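# Slide the menu fully into its holder, unbent

## Task

Get the menu completely seated in its holder with no folds or creases in it, and keep the holder close to where and how it started.

## Robot and tools

Robot: two 6-joint arms, left_arm and right_arm, each ending in a two-finger parallel gripper. Each joint's name and order: waist, shoulder, elbow, wrist pitch, wrist yaw, wrist roll. Allowed ranges (rad): waist -2.618 to 3.054, shoulder 0.000 to 3.142, elbow 0.000 to 3.142, wrist pitch -1.571 to 1.571, wrist yaw -1.571 to 1.571, wrist roll -2.094 to 2.094. The real limit may sit up to 0.059 rad off the stated one.

Frames: the scene frame has its origin at table height, halfway between the two nominal bases, with +x pointing out over the table, +z up, and left_arm on the +y side. Image left/right does not match arm names. Calibrated base origins in the scene frame: left_arm (-0.009, +0.368, 0) m, right_arm (-0.023, -0.306, 0) m, both almost unrotated with +z up. Hand positions and quaternions (wxyz) in results are given in that arm's own base frame, in metres, and can be a few cm off. The gripper's fingers point along its +z and spread along its y; end_effector_position is the spot between the pads, roughly 1 cm short of the fingertips. Fixed cameras (cam_high, cam_low) are in the scene frame; wrist cameras (cam_left_wrist, cam_right_wrist) are given relative to their arm's base. All images are 672x504.

The command row: every motion uses rows of 14 numbers, each between -1 and 1: left_arm's six joints then its opening, then right_arm's six joints then its opening. The joint numbers are offsets, not poses: they are added to the arm's Joint targets as they stood when the action (or move) began, not to the previous row. Scale: 1.0 equals 2.224 rad for waist, shoulder and elbow, and 8.485 rad for the three wrist joints. The opening number is absolute: +1 fully open, -1 shut. An arm you want still still needs a row entry: 0 offsets hold its joints, and its opening must repeat its present command (a 0 there means half closed).

execute_actions(actions, cameras): actions is a list of actions; each action is a list of up to 15 rows, one per 1/30 s step, and the last row is held to fill out the action's 15 steps (0.5 s). An empty list just reports state and images. If a row would push a joint more than 0.059 rad beyond its range, that action is rejected for both arms; a malformed first action voids the whole call. cameras: list of names, ["all"], or [] for none; omitted means all only for an empty list.

move(target, speed, blend, opening_speed, blocking, cameras): target is one 14-number row or a list of up to 15 rows; every row is an offset from the same starting Joint targets, not chained. All joints travel in sync, so hands curve. speed (rad/s, 0.01 to 12.57, default 0.5) caps the joint with the longest travel; one value or one per row. blend (rad) rounds corners of a row list. opening_speed (per second on the -1..+1 scale, at least 0.2) ramps the fingers; use a slow value near 0.2 when closing on the menu. blocking=false returns after about 0.5 s while the move continues. The move does not avoid obstacles or the other arm. Its result adds a move: line such as done, off_target (resting more than 0.035 rad from target), moving, held or fault, plus limits=held if steps were withheld. Being done says nothing about contact.

wait(seconds 0 to 10, cameras) lets time pass with commands held. stop(cameras) brakes a running move. zoom_image(camera, region=[x0,y0,x1,y1] in pixels, at most 504x504) enlarges part of that camera's latest image. read_manual(section="licences") returns licence text only. finished_scene(scene=this scene's number) ends the scene permanently.

Motion limits: per step, a joint's target cannot lead its measured angle by more than 0.339 rad (big joints) or 2.2 rad (wrists); if a target would put the hand over 200 mm from where it is, that arm's targets are pulled back. Large offsets thus take several actions. Friction and load can leave joints short, especially when reaching far.

Result lines: Joint positions and Joint velocities per arm (six joints in rad and rad/s, then the pad gap in m, 0.094 m when open); "within noise" means no real motion. Joint targets are what your next offsets add to. Tool commands shows present opening commands. grip_measured is finger opening on the command scale, reading up to about 2.7 mm wide when empty; it tracks your command, so it will not reveal the moment of contact. Joint torques include the arm's own weight, are offset and noisy, and the first three wrap at ±28 N m. Step readings list joint positions at some steps. "joint sent to its limit" means a joint was driven to its end; "joint command not followed" means the clearance check altered an arm's targets.

Cautions: the menu is thin and bends easily; grip gently and slide it in without crushing or buckling it, and don't shove or tip the holder. Nothing may fall off the table or be left off it. Avoid arm-to-arm contact and never close one gripper on the other's fingers. A loose object may get a brief nudge now and then. If an arm is stuck pressing on something, command its targets back beyond its measured positions. Motors warm when holding loads, reaching out or straining: MOTOR HOT at 75 °C, a fault folding that arm away at 90 °C, and collapse at 100 °C. Unplanned arm stops, drops and hard hits are harmful; smooth, modest motions are better.

Each tool is called after "Emit:" as a command line: name --argument value for each argument, lists and objects as JSON in quotes; but a table of rows of numbers goes row by row, as --pt "numbers of a row", without its own name.

## Session

Emit:
execute_actions --actions '[]'

Scene clock: 0.00 s.
left_arm: end_effector_position=(+0.4260, -0.2932, +0.3544) grip_measured=-0.984 end_effector_quat_wxyz=(+0.650, +0.295, +0.629, -0.307) | right_arm: end_effector_position=(+0.3788, +0.0000, +0.4022) grip_measured=+1.000 end_effector_quat_wxyz=(+0.707, +0.000, +0.707, +0.000)
Joint positions: left_arm=[-0.47 1.612 1.246 0.403 0.408 -0.017 0.001] | right_arm=[0 1.047 1.047 0 0 0 0.094]
Joint velocities: within noise
Joint torques (N m): no reading
Motor temperatures (°C): left_arm=[28 39 47 50 24 25 27] | right_arm=[26 41 45 46 24 25 30]
Heat: left arm: 50 °C; right arm: 46 °C.
Joint targets: left_arm=[-0.470 1.603 1.257 0.405 0.408 -0.017] | right_arm=[0.000 1.043 1.057 0.004 0.000 0.000]
Tool commands: left_gripper/opening=-1.0 right_gripper/opening=+1.0

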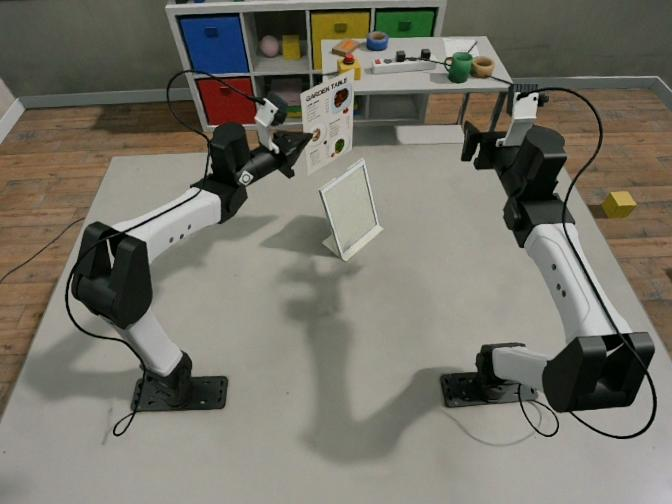

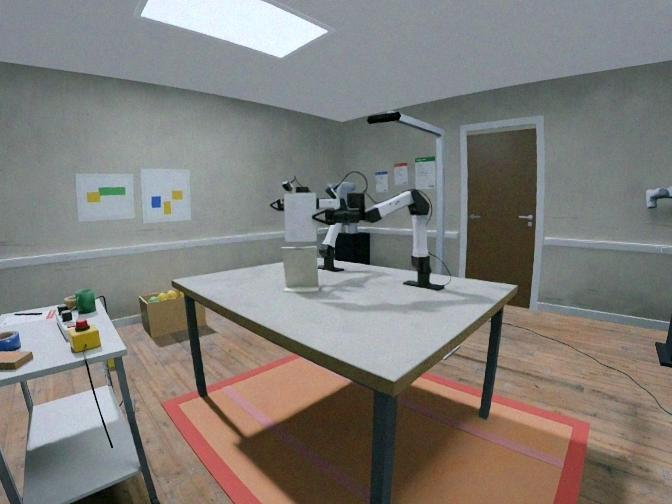

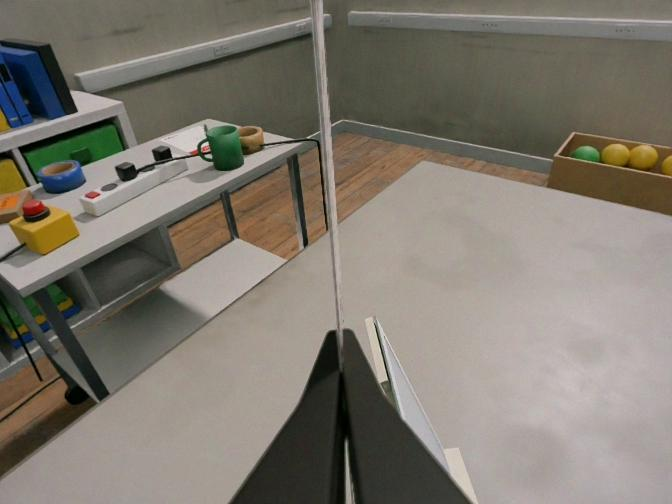

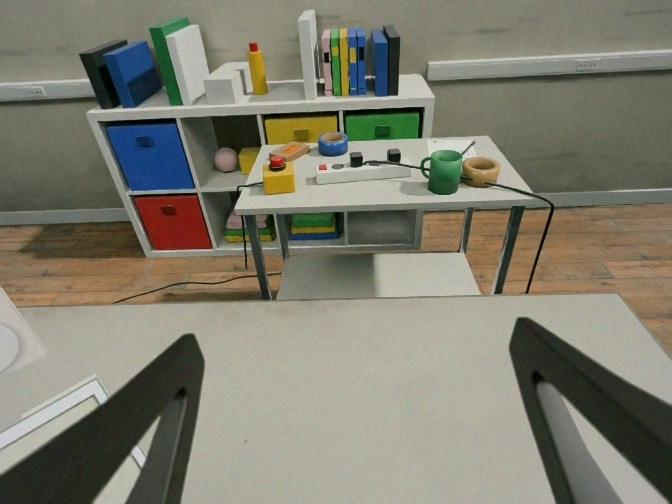

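Emit:
zoom_image --camera "cam_high" --region '[240, 50, 420, 280]'

Emit:
zoom_image --camera "cam_low" --region '[240, 170, 400, 310]'

Emit:
zoom_image --camera "cam_left_wrist" --region '[200, 250, 504, 504]'

Emit:
zoom_image --camera "cam_right_wrist" --region '[0, 250, 300, 504]'

Scaled by 2.191 from the camera's 672x504 image, which has a finer 960x720 frame.

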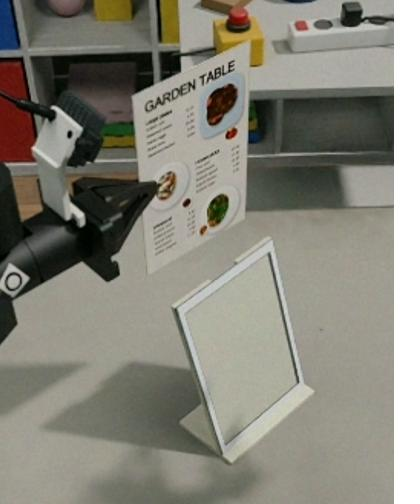

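Scaled by 3.150 from the camera's 672x504 image, which has a finer 960x720 frame.

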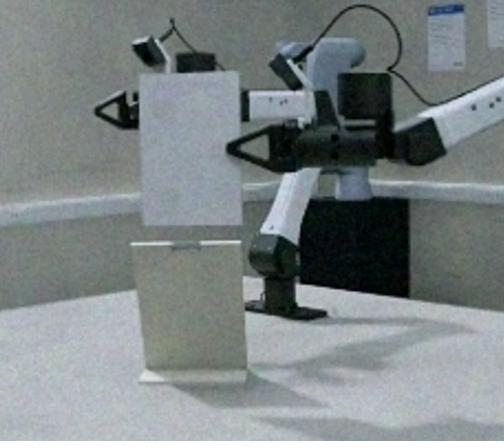

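Scaled by 1.658 from the camera's 672x504 image, which has a finer 960x720 frame.

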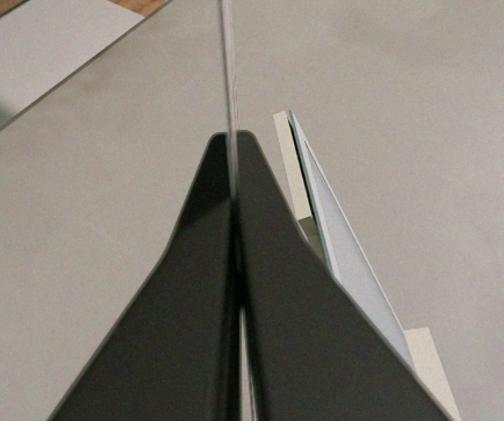

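Scaled by 1.680 from the camera's 672x504 image, which has a finer 960x720 frame.

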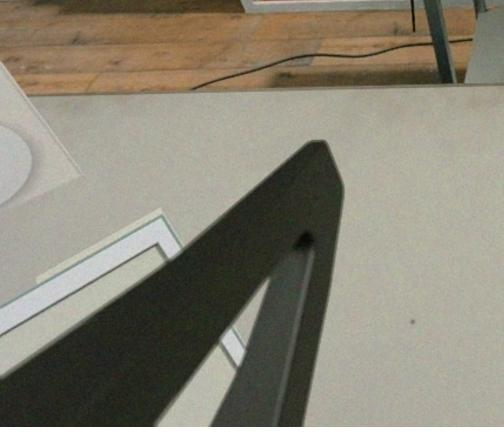

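Emit:
zoom_image --camera "cam_high" --region '[300, 150, 400, 270]'

Emit:
zoom_image --camera "cam_low" --region '[270, 185, 330, 300]'

Emit:
zoom_image --camera "cam_high" --region '[290, 60, 370, 190]'

Emit:
zoom_image --camera "cam_left_wrist" --region '[290, 300, 500, 504]'

Scaled by 4.200 from the camera's 672x504 image, which has a finer 960x720 frame.

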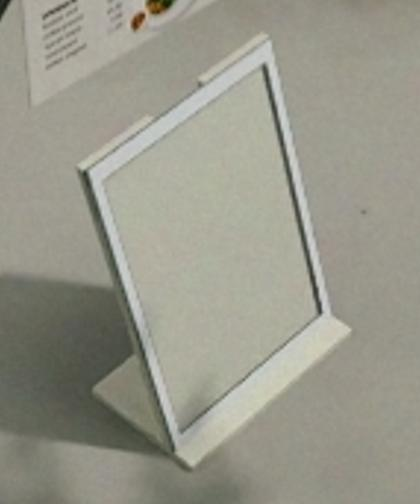

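Scaled by 4.383 from the camera's 672x504 image, which has a finer 960x720 frame.

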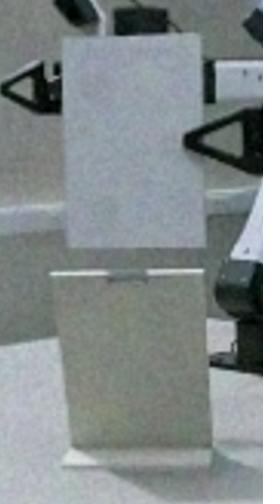

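Scaled by 3.877 from the camera's 672x504 image, which has a finer 960x720 frame.

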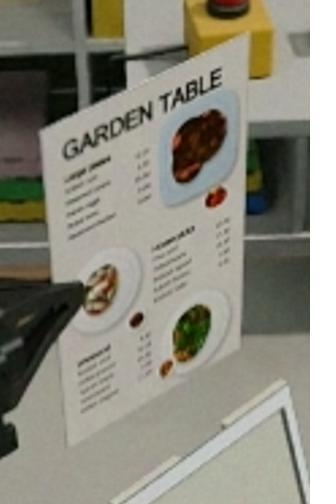

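Scaled by 2.400 from the camera's 672x504 image, which has a finer 960x720 frame.

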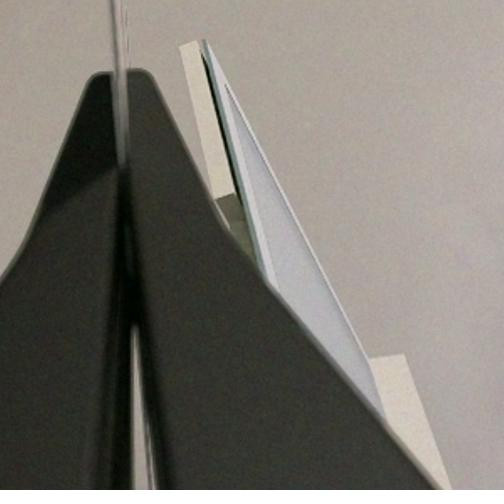

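Emit:
move --target '[0,0,0,0,0,0,-1,0.18,0,0,0,0,0,1]' --cameras '["cam_right_wrist","cam_high"]'

Emit:
zoom_image --camera "cam_right_wrist" --region '[0, 0, 504, 504]'

Scene clock: 50.77 s.
left_arm: end_effector_position=(+0.4260, -0.2932, +0.3544) grip_measured=-0.985 end_effector_quat_wxyz=(+0.650, +0.295, +0.629, -0.307) | right_arm: end_effector_position=(+0.3498, +0.1454, +0.4022) grip_measured=+1.000 end_effector_quat_wxyz=(+0.693, -0.138, +0.693, +0.138)
Joint positions: left_arm=[-0.47 1.612 1.246 0.403 0.408 -0.017 0.001] | right_arm=[0.394 1.047 1.047 0 0 0 0.094]
Joint torques (N m): left_arm=[0.02 -6.79 9.05 2 0.12 0.06] | right_arm=[0.01 -3.85 7.16 2.34 0.06 -0.03]
Motor temperatures (°C): left_arm=[27 44 51 54 24 24 28] | right_arm=[25 39 46 48 23 25 29]
Heat: left arm: 54 °C; right arm: 48 °C.
Joint targets: left_arm=[-0.470 1.603 1.257 0.405 0.408 -0.017] | right_arm=[0.400 1.043 1.057 0.004 0.000 0.000]
move: done
camera_calibration:
cam_right_wrist: T_world_to_cam=[[0.373155, -0.926157, -0.0546715, 0.0289574], [-0.561083, -0.178349, -0.808318, 0.578432], [0.738879, 0.332303, -0.586202, 0.0404463], [0, 0, 0, 1]] pos_world=[0.283857, 0.116541, 0.49285]
Images, in order (width x height): cam_high 672x504, cam_right_wrist 672x504.

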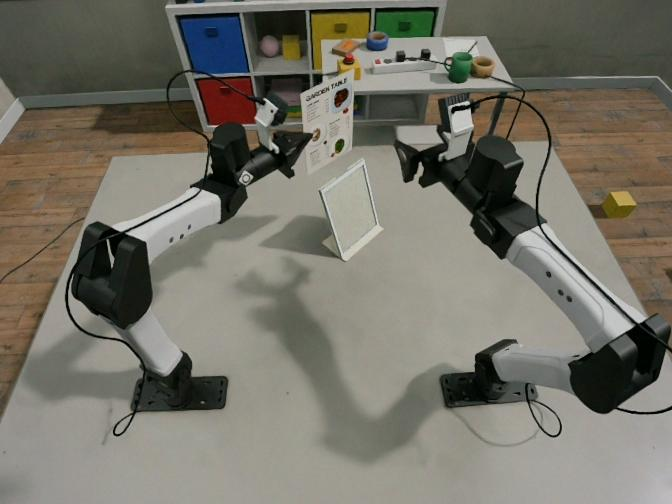

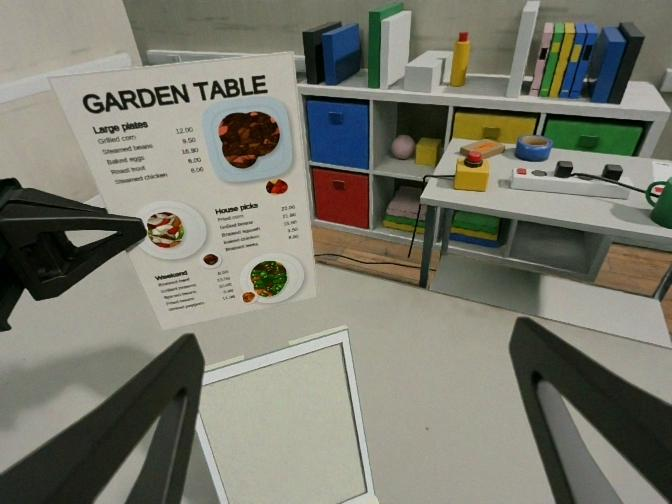

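Scaled by 1.000.

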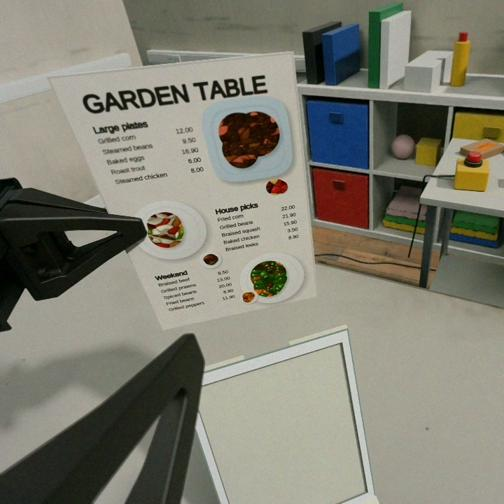

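Emit:
move --target '[0.0142,0.0553,0.0832,-0.01167,-0.00476,-0.03925,-1,0,0,0,0,0,0,1]' --cameras '["all"]'

Emit:
zoom_image --camera "cam_high" --region '[290, 50, 400, 270]'

Emit:
zoom_image --camera "cam_left_wrist" --region '[250, 200, 504, 504]'

Emit:
zoom_image --camera "cam_right_wrist" --region '[100, 230, 420, 504]'

Emit:
zoom_image --camera "cam_low" --region '[270, 180, 340, 300]'

Scene clock: 69.77 s.
left_arm: end_effector_position=(+0.4621, -0.2919, +0.3625) grip_measured=-0.985 end_effector_quat_wxyz=(+0.595, +0.172, +0.681, -0.391) | right_arm: end_effector_position=(+0.3498, +0.1454, +0.4022) grip_measured=+1.000 end_effector_quat_wxyz=(+0.693, -0.138, +0.693, +0.138)
Joint positions: left_arm=[-0.446 1.714 1.411 0.319 0.383 -0.339 0.001] | right_arm=[0.394 1.047 1.047 0 0 0 0.094]
Joint torques (N m): left_arm=[0.69 -6.01 10.85 1.86 -0.05 0] | right_arm=[-0.01 -3.85 7.16 2.35 0.07 -0.02]
Heat: left arm: 54 °C; right arm: 47 °C.
Joint targets: left_arm=[-0.439 1.726 1.442 0.306 0.368 -0.350] | right_arm=[0.400 1.043 1.057 0.004 0.000 0.000]
move: done
camera_calibration:
cam_left_wrist: T_world_to_cam=[[-0.724055, -0.63522, 0.268775, 0.0528862], [-0.540286, 0.280099, -0.793496, 0.651768], [0.42876, -0.71975, -0.546008, -0.100536], [0, 0, 0, 1]] pos_world=[0.433539, -0.221326, 0.448067]
cam_right_wrist: T_world_to_cam=[[0.373155, -0.926157, -0.0546715, 0.0289574], [-0.561083, -0.178349, -0.808318, 0.578432], [0.738879, 0.332303, -0.586202, 0.0404463], [0, 0, 0, 1]] pos_world=[0.283857, 0.116541, 0.49285]

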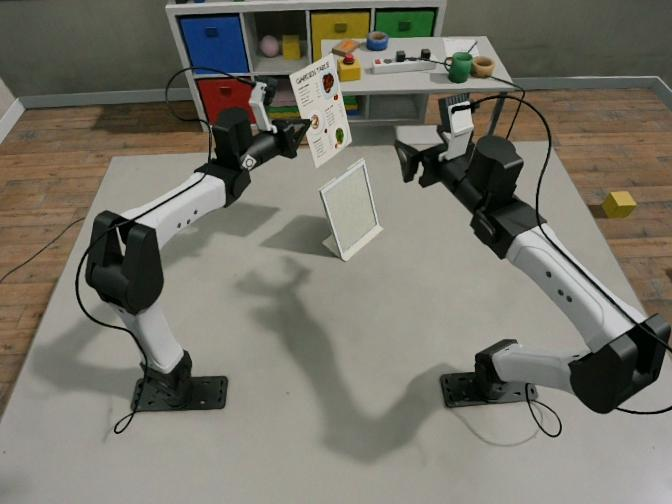

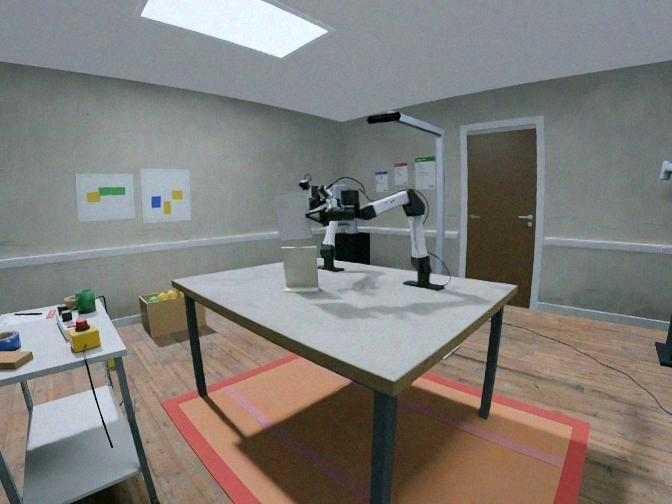

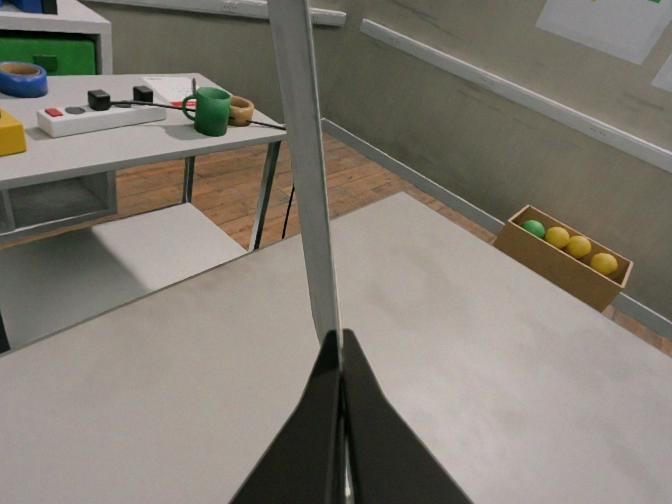

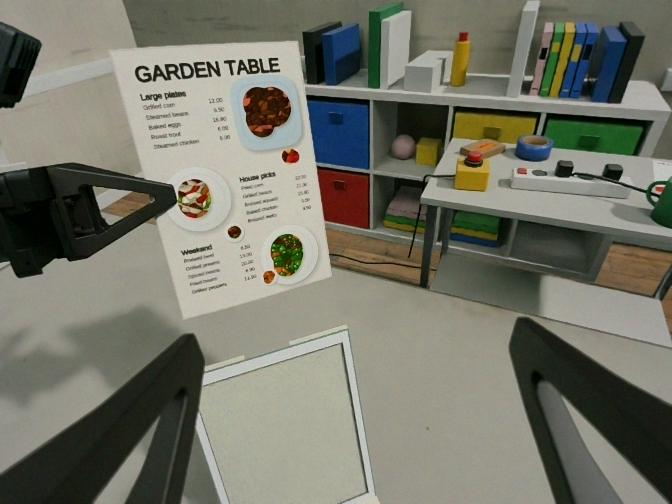

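Scaled by 2.291 from the camera's 672x504 image, which has a finer 960x720 frame.

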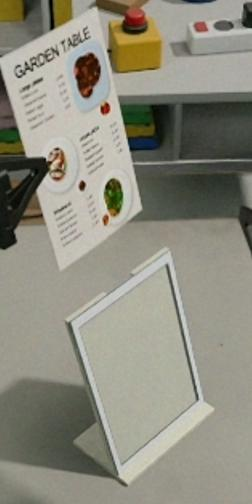

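Scaled by 1.658 from the camera's 672x504 image, which has a finer 960x720 frame.

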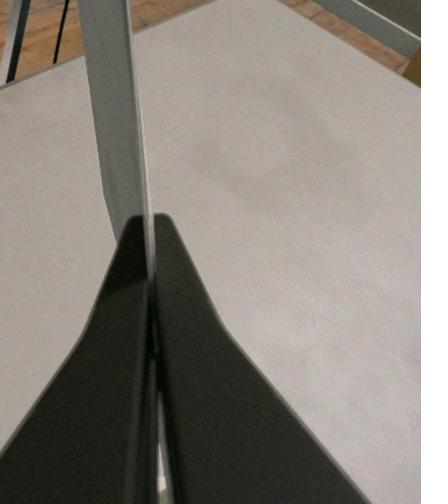

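Scaled by 1.575 from the camera's 672x504 image, which has a finer 960x720 frame.

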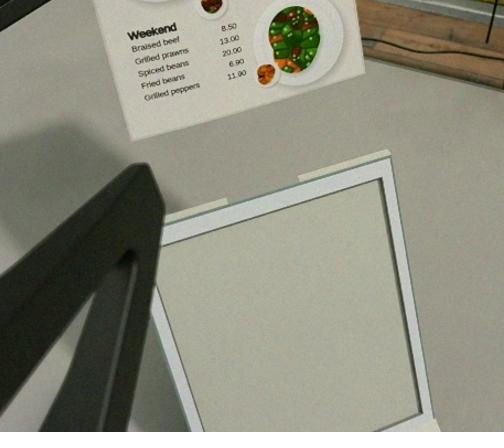

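Scaled by 4.200 from the camera's 672x504 image, which has a finer 960x720 frame.

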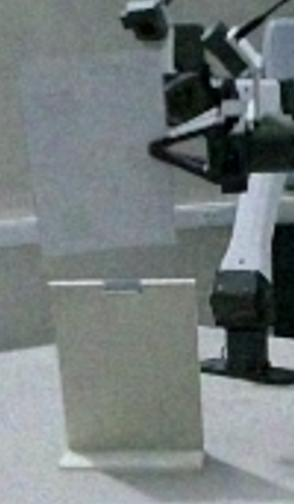

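Emit:
move --pt "0 0 0 0 0 0 -1 -0.283 0 0 0 -0.08 0 -1" --pt "0 0 0 0 0 0 -1 -0.283 0.4815 0.3687 0.02746 -0.1768 0 -1" --speed 0.9 --cameras '["cam_right_wrist","cam_high"]'

Emit:
zoom_image --camera "cam_right_wrist" --region '[150, 100, 500, 400]'

Scene clock: 84.07 s.
left_arm: end_effector_position=(+0.4623, -0.2918, +0.3623) grip_measured=-0.985 end_effector_quat_wxyz=(+0.595, +0.171, +0.681, -0.391) | right_arm: end_effector_position=(+0.5218, +0.0577, +0.3308) grip_measured=-0.990 end_effector_quat_wxyz=(+0.562, -0.407, +0.580, +0.427)
Joint positions: left_arm=[-0.446 1.714 1.411 0.317 0.382 -0.34 0.001] | right_arm=[-0.222 2.109 1.845 0.226 -1.484 0 0]
Joint torques (N m): left_arm=[0.7 -6.01 10.88 1.9 -0.03 0] | right_arm=[-1.07 -13.16 8.64 1.71 -0.18 -0.03]
Motor temperatures (°C): left_arm=[26 45 56 55 24 24 28] | right_arm=[25 38 46 46 23 25 28]
Heat: left arm: 56 °C; right arm: 46 °C.
Joint targets: left_arm=[-0.439 1.726 1.442 0.306 0.368 -0.350] | right_arm=[-0.229 2.114 1.877 0.237 -1.500 0.000]
move: done
camera_calibration:
cam_right_wrist: T_world_to_cam=[[0.945099, -0.313425, -0.0924781, -0.441772], [-0.25662, -0.53663, -0.80385, 0.461975], [0.20232, 0.78345, -0.5876, 0.155124], [0, 0, 0, 1]] pos_world=[0.504686, -0.0120847, 0.421655]
Images, in order (width x height): cam_high 672x504, cam_right_wrist 672x504.

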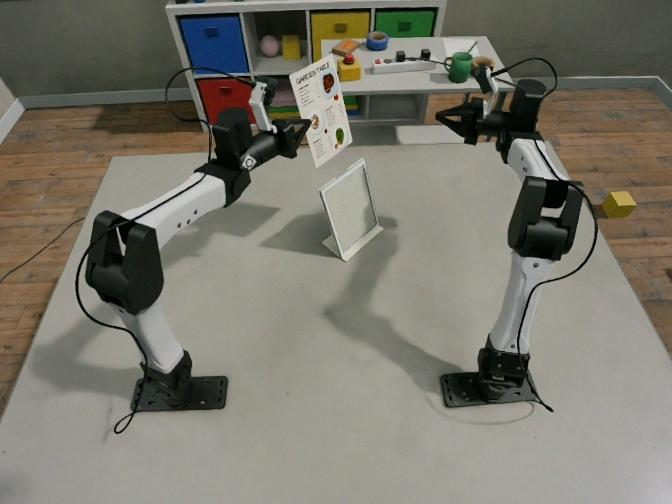

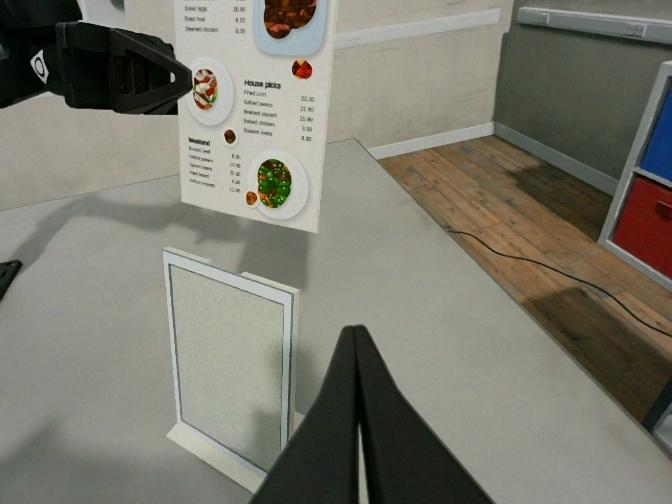

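Scaled by 1.440 from the camera's 672x504 image, which has a finer 960x720 frame.

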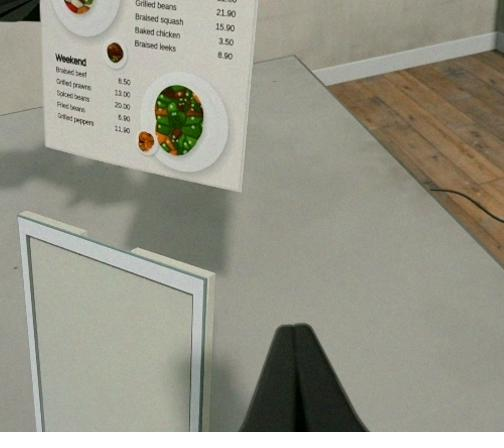

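Emit:
zoom_image --camera "cam_high" --region '[300, 130, 380, 200]'

Emit:
zoom_image --camera "cam_right_wrist" --region '[150, 180, 350, 330]'

Scaled by 6.300 from the camera's 672x504 image, which has a finer 960x720 frame.

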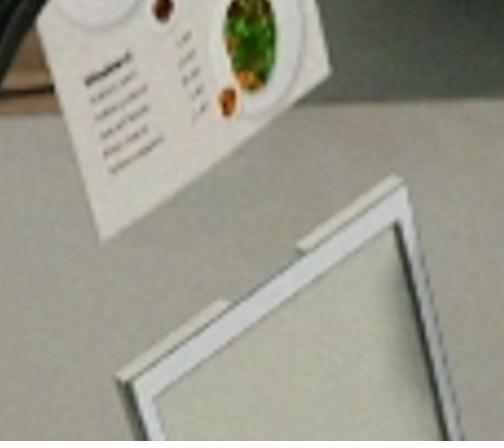

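Scaled by 2.520 from the camera's 672x504 image, which has a finer 960x720 frame.

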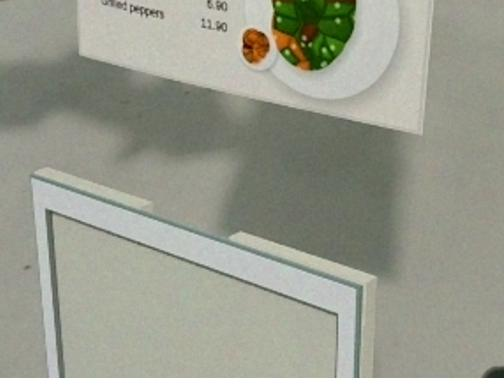

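Emit:
move --target '[-0.0261,-0.0297,-0.0594,0.00247,-0.00566,0,-1,0,0,0,0,0,0,-1]' --speed 0.2 --cameras '["cam_right_wrist","cam_high"]'

Emit:
zoom_image --camera "cam_high" --region '[300, 130, 380, 200]'

Emit:
zoom_image --camera "cam_right_wrist" --region '[130, 180, 330, 330]'

Scene clock: 112.50 s.
left_arm: end_effector_position=(+0.4476, -0.3034, +0.3280) grip_measured=-0.985 end_effector_quat_wxyz=(+0.570, +0.168, +0.706, -0.384) | right_arm: end_effector_position=(+0.5217, +0.0577, +0.3309) grip_measured=-0.990 end_effector_quat_wxyz=(+0.562, -0.408, +0.579, +0.427)
Joint positions: left_arm=[-0.491 1.692 1.317 0.317 0.336 -0.34 0.001] | right_arm=[-0.222 2.109 1.845 0.228 -1.485 0 0]
Joint torques (N m): left_arm=[-0.61 -9.22 7.47 2.13 -0.02 0.01] | right_arm=[-1.07 -13.16 8.64 1.67 -0.15 -0.03]
Motor temperatures (°C): left_arm=[26 45 60 55 24 24 28] | right_arm=[25 49 48 43 23 25 28]
Heat: left arm: 60 °C; right arm: 49 °C.
Joint targets: left_arm=[-0.497 1.660 1.310 0.327 0.320 -0.350] | right_arm=[-0.229 2.114 1.877 0.237 -1.500 0.000]
move: done
camera_calibration:
cam_right_wrist: T_world_to_cam=[[0.94549, -0.312677, -0.0910018, -0.442354], [-0.255008, -0.537095, -0.804052, 0.461329], [0.202532, 0.78343, -0.587553, 0.155019], [0, 0, 0, 1]] pos_world=[0.504488, -0.011983, 0.421759]
Images, in order (width x height): cam_high 672x504, cam_right_wrist 672x504.

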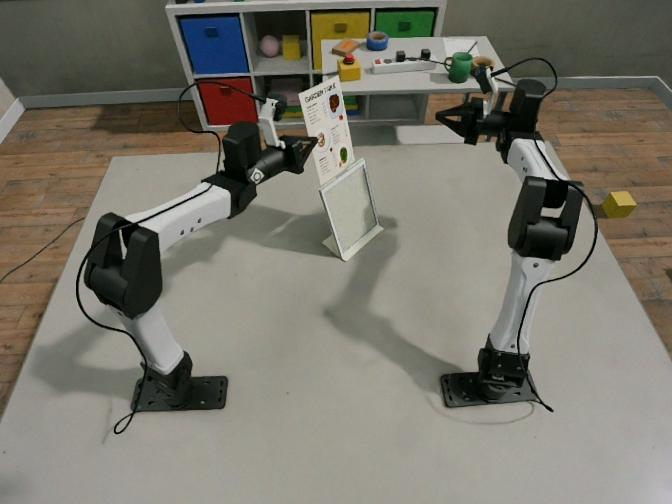

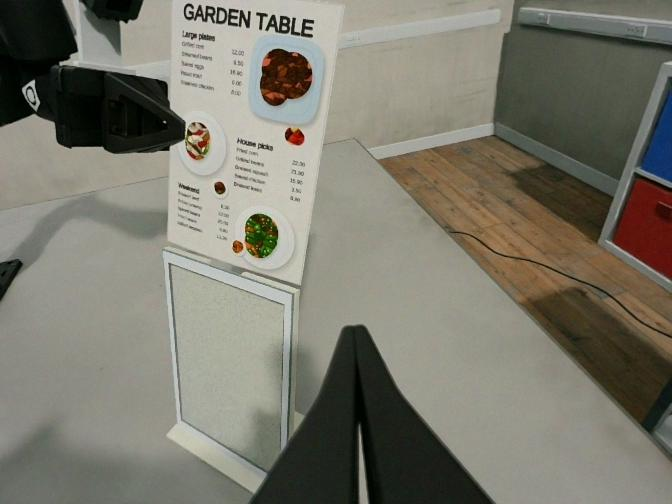

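Scaled by 6.300 from the camera's 672x504 image, which has a finer 960x720 frame.

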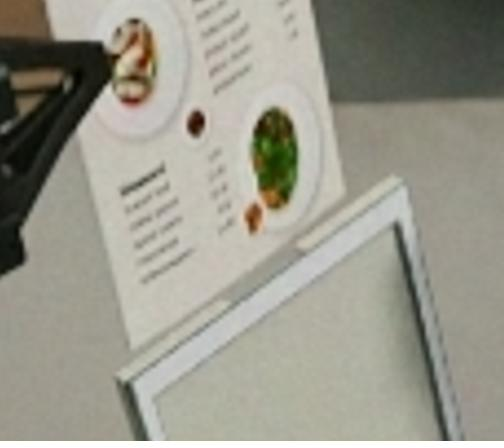

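Scaled by 2.520 from the camera's 672x504 image, which has a finer 960x720 frame.

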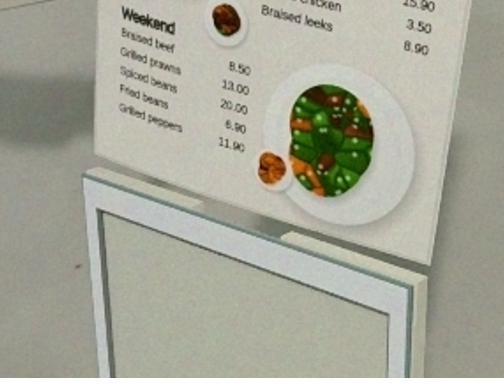

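Emit:
move --target '[-0.027,-0.0252,0,-0.00766,-0.00648,0.02593,-1,0,0,0,0,0,0,-1]' --speed 0.2 --cameras '["all"]'

Emit:
zoom_image --camera "cam_high" --region '[300, 130, 380, 200]'

Emit:
zoom_image --camera "cam_right_wrist" --region '[130, 180, 330, 330]'

Emit:
zoom_image --camera "cam_left_wrist" --region '[250, 200, 504, 504]'

Scene clock: 140.03 s.
left_arm: end_effector_position=(+0.4246, -0.3160, +0.3474) grip_measured=-0.985 end_effector_quat_wxyz=(+0.611, +0.240, +0.680, -0.327) | right_arm: end_effector_position=(+0.5217, +0.0577, +0.3310) grip_measured=-0.990 end_effector_quat_wxyz=(+0.562, -0.408, +0.579, +0.427)
Joint positions: left_arm=[-0.55 1.634 1.317 0.274 0.281 -0.14 0.001] | right_arm=[-0.222 2.109 1.845 0.228 -1.485 0 0]
Joint torques (N m): left_arm=[-0.66 -8.68 7.53 1.92 -0.02 0.16] | right_arm=[-1.09 -13.16 8.64 1.67 -0.15 -0.03]
Motor temperatures (°C): left_arm=[26 49 57 57 24 23 28] | right_arm=[25 53 49 42 23 25 28]
Heat: left arm: 57 °C; right arm: 53 °C.
Joint targets: left_arm=[-0.557 1.604 1.310 0.262 0.265 -0.130] | right_arm=[-0.229 2.114 1.877 0.237 -1.500 0.000]
move: done
camera_calibration:
cam_left_wrist: T_world_to_cam=[[-0.744219, -0.661671, 0.0912714, 0.0763442], [-0.462172, 0.411472, -0.785549, 0.631873], [0.482219, -0.626803, -0.612031, -0.0803924], [0, 0, 0, 1]] pos_world=[0.387618, -0.259874, 0.440197]
cam_right_wrist: T_world_to_cam=[[0.945506, -0.312745, -0.0906069, -0.442435], [-0.254723, -0.537123, -0.804124, 0.46119], [0.202819, 0.783383, -0.587517, 0.154879], [0, 0, 0, 1]] pos_world=[0.504388, -0.0119831, 0.42176]

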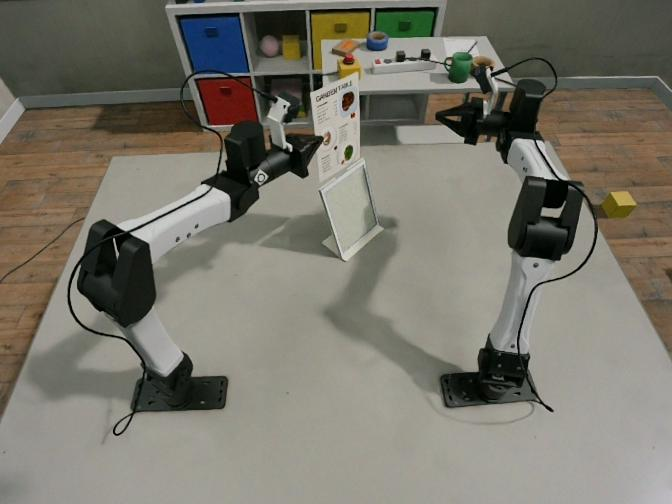

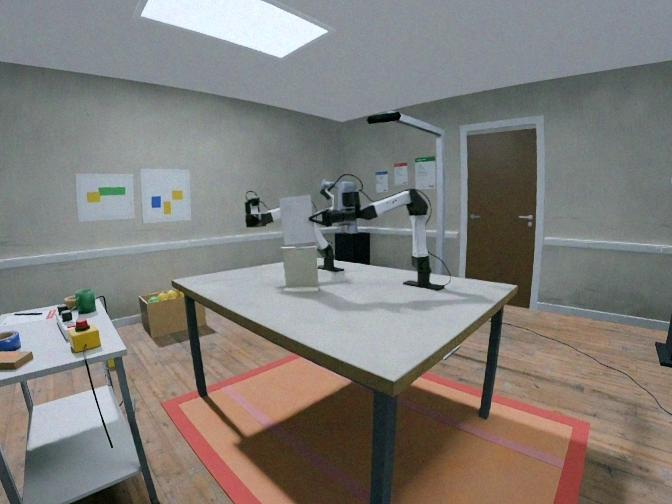

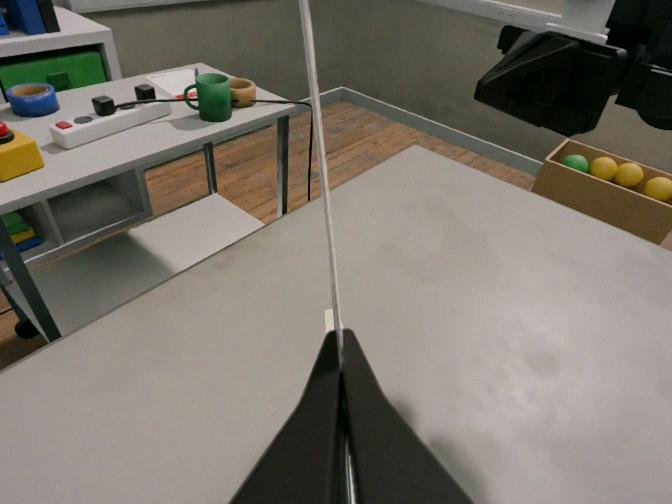

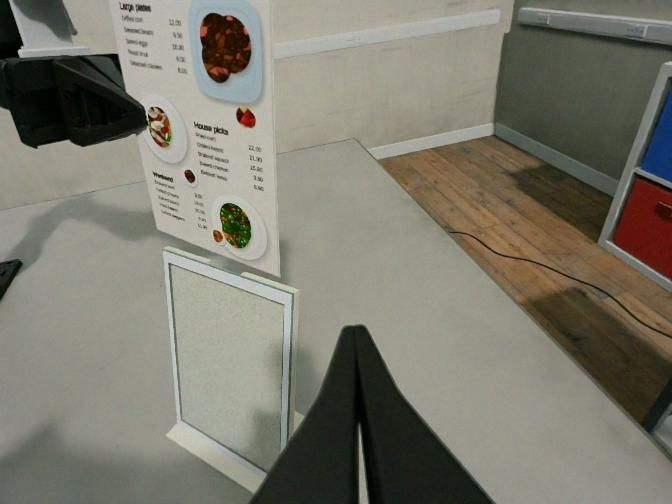

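Scaled by 6.300 from the camera's 672x504 image, which has a finer 960x720 frame.

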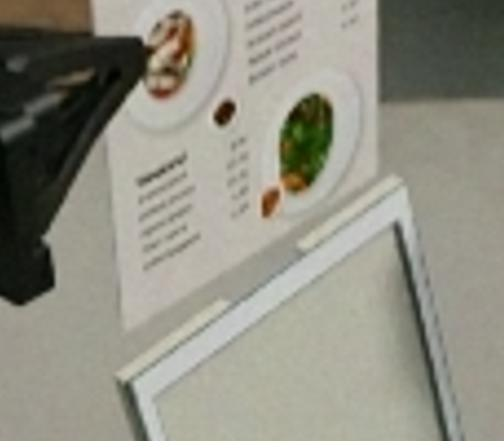

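Scaled by 2.520 from the camera's 672x504 image, which has a finer 960x720 frame.

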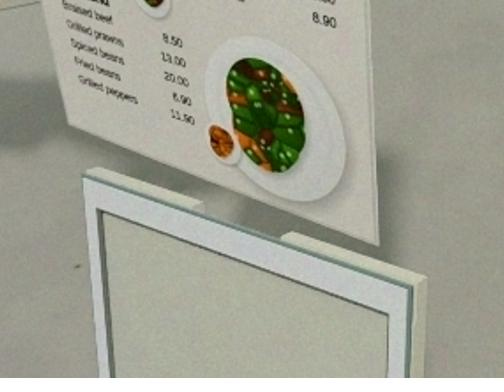

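Scaled by 1.658 from the camera's 672x504 image, which has a finer 960x720 frame.

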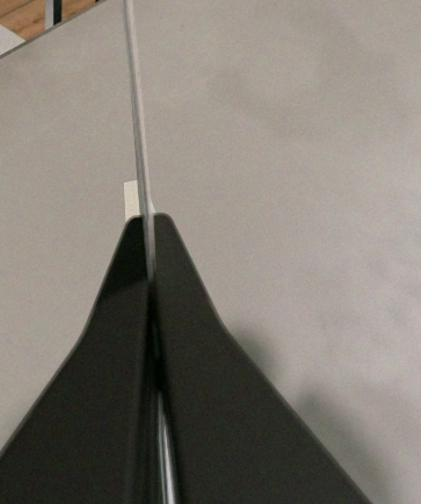

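Emit:
zoom_image --camera "cam_left_wrist" --region '[300, 280, 380, 350]'

Emit:
zoom_image --camera "cam_low" --region '[270, 190, 330, 300]'

Scaled by 6.300 from the camera's 672x504 image, which has a finer 960x720 frame.

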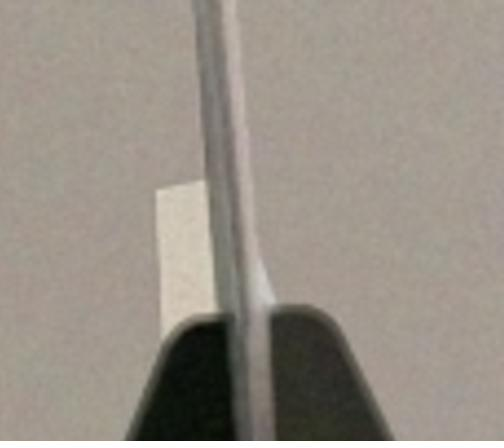

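Scaled by 4.582 from the camera's 672x504 image, which has a finer 960x720 frame.

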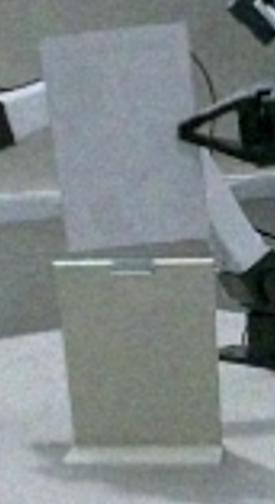

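Emit:
move --target '[0.01304,0.0319,-0.0144,0.00978,0.00837,0,-1,0,0,0,0,0,0,-1]' --speed 0.1 --cameras '["all"]'

Emit:
zoom_image --camera "cam_high" --region '[300, 130, 380, 200]'

Emit:
zoom_image --camera "cam_right_wrist" --region '[130, 180, 330, 330]'

Emit:
zoom_image --camera "cam_left_wrist" --region '[300, 280, 380, 350]'

Emit:
zoom_image --camera "cam_low" --region '[270, 190, 330, 300]'

Scene clock: 163.87 s.
left_arm: end_effector_position=(+0.4294, -0.3177, +0.3269) grip_measured=-0.985 end_effector_quat_wxyz=(+0.601, +0.249, +0.683, -0.334) | right_arm: end_effector_position=(+0.5216, +0.0577, +0.3310) grip_measured=-0.990 end_effector_quat_wxyz=(+0.562, -0.408, +0.579, +0.427)
Joint positions: left_arm=[-0.536 1.665 1.284 0.323 0.32 -0.139 0.001] | right_arm=[-0.222 2.109 1.845 0.228 -1.485 0 0]
Joint torques (N m): left_arm=[0.77 -5.82 7.58 2.2 0.35 0.17] | right_arm=[-1.09 -13.15 8.62 1.67 -0.15 -0.03]
Motor temperatures (°C): left_arm=[26 50 56 56 24 23 28] | right_arm=[25 55 49 40 23 25 27]
Heat: left arm: 56 °C; right arm: 55 °C.
Joint targets: left_arm=[-0.528 1.675 1.278 0.345 0.336 -0.130] | right_arm=[-0.229 2.114 1.877 0.237 -1.500 0.000]
move: done
camera_calibration:
cam_left_wrist: T_world_to_cam=[[-0.759551, -0.643176, 0.0969841, 0.0912538], [-0.462333, 0.428968, -0.776038, 0.621123], [0.457526, -0.63428, -0.623185, -0.0844304], [0, 0, 0, 1]] pos_world=[0.395107, -0.261302, 0.420549]
cam_right_wrist: T_world_to_cam=[[0.945625, -0.31238, -0.0906166, -0.442487], [-0.254521, -0.537209, -0.80413, 0.46109], [0.202514, 0.78347, -0.587506, 0.155028], [0, 0, 0, 1]] pos_world=[0.504388, -0.0119822, 0.42176]

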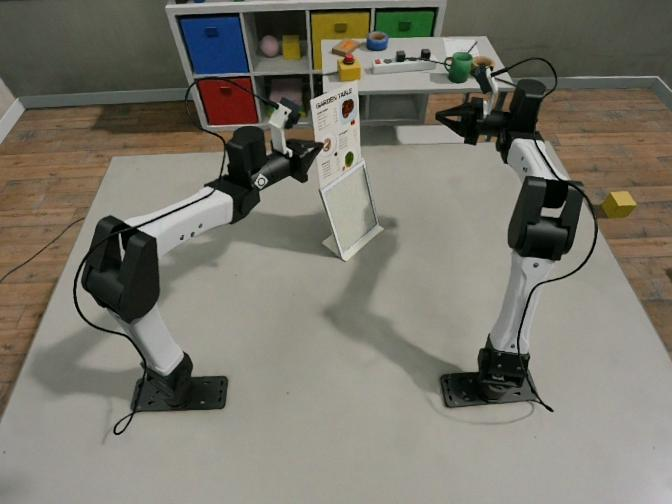

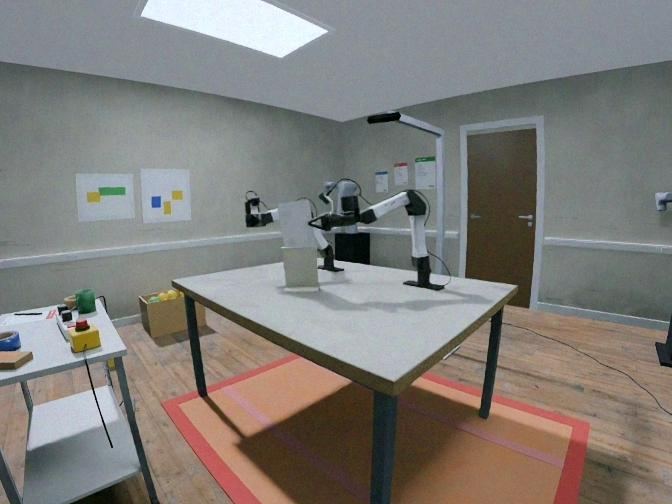

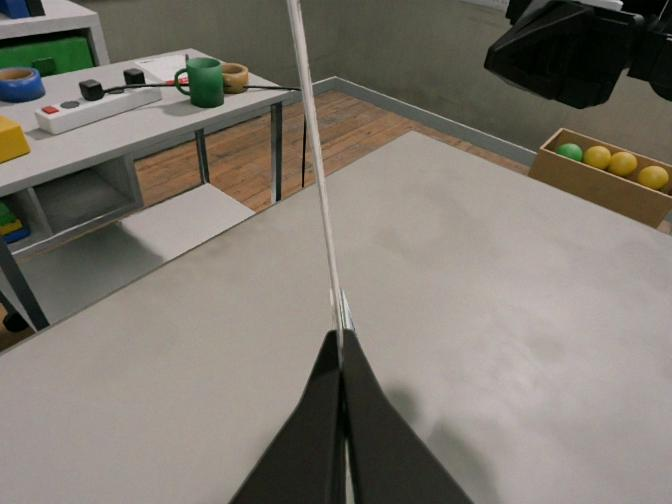

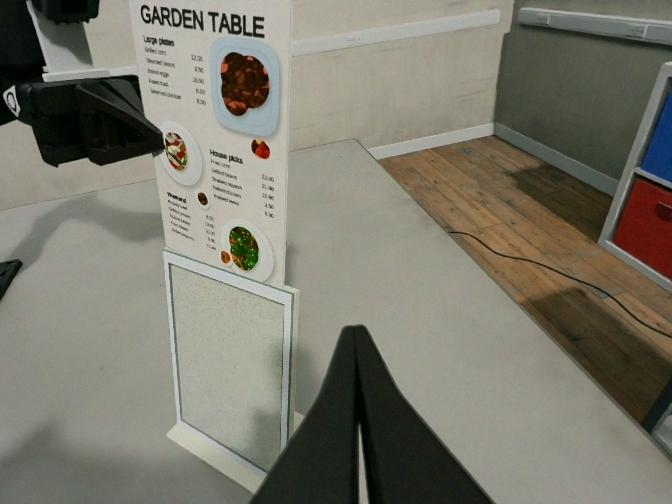

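Scaled by 6.300 from the camera's 672x504 image, which has a finer 960x720 frame.

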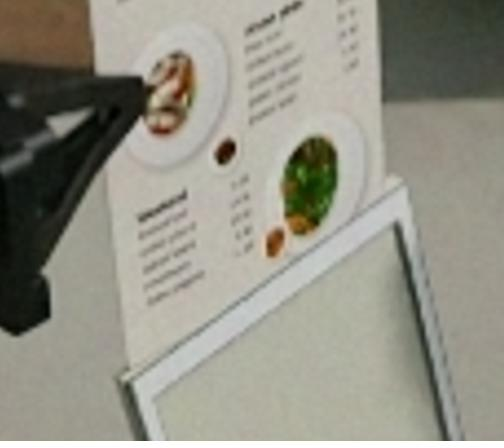

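Scaled by 2.520 from the camera's 672x504 image, which has a finer 960x720 frame.

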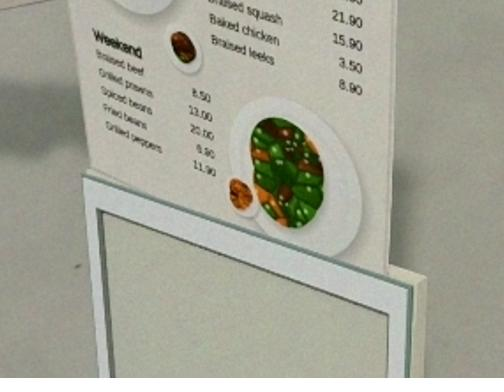

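Scaled by 6.300 from the camera's 672x504 image, which has a finer 960x720 frame.

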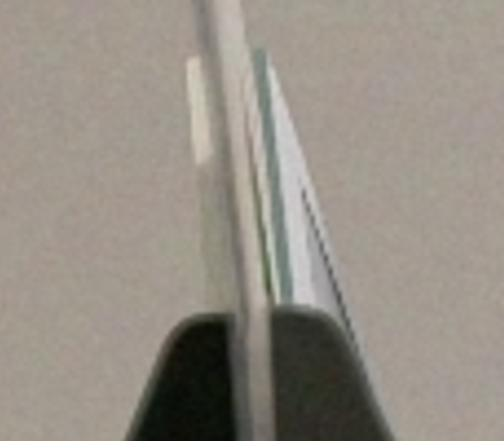

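Scaled by 4.582 from the camera's 672x504 image, which has a finer 960x720 frame.

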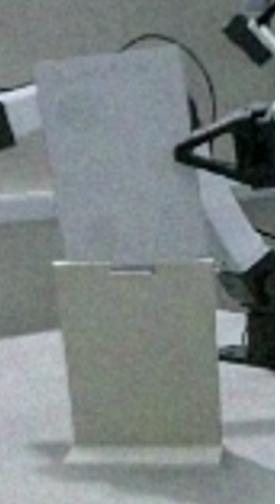

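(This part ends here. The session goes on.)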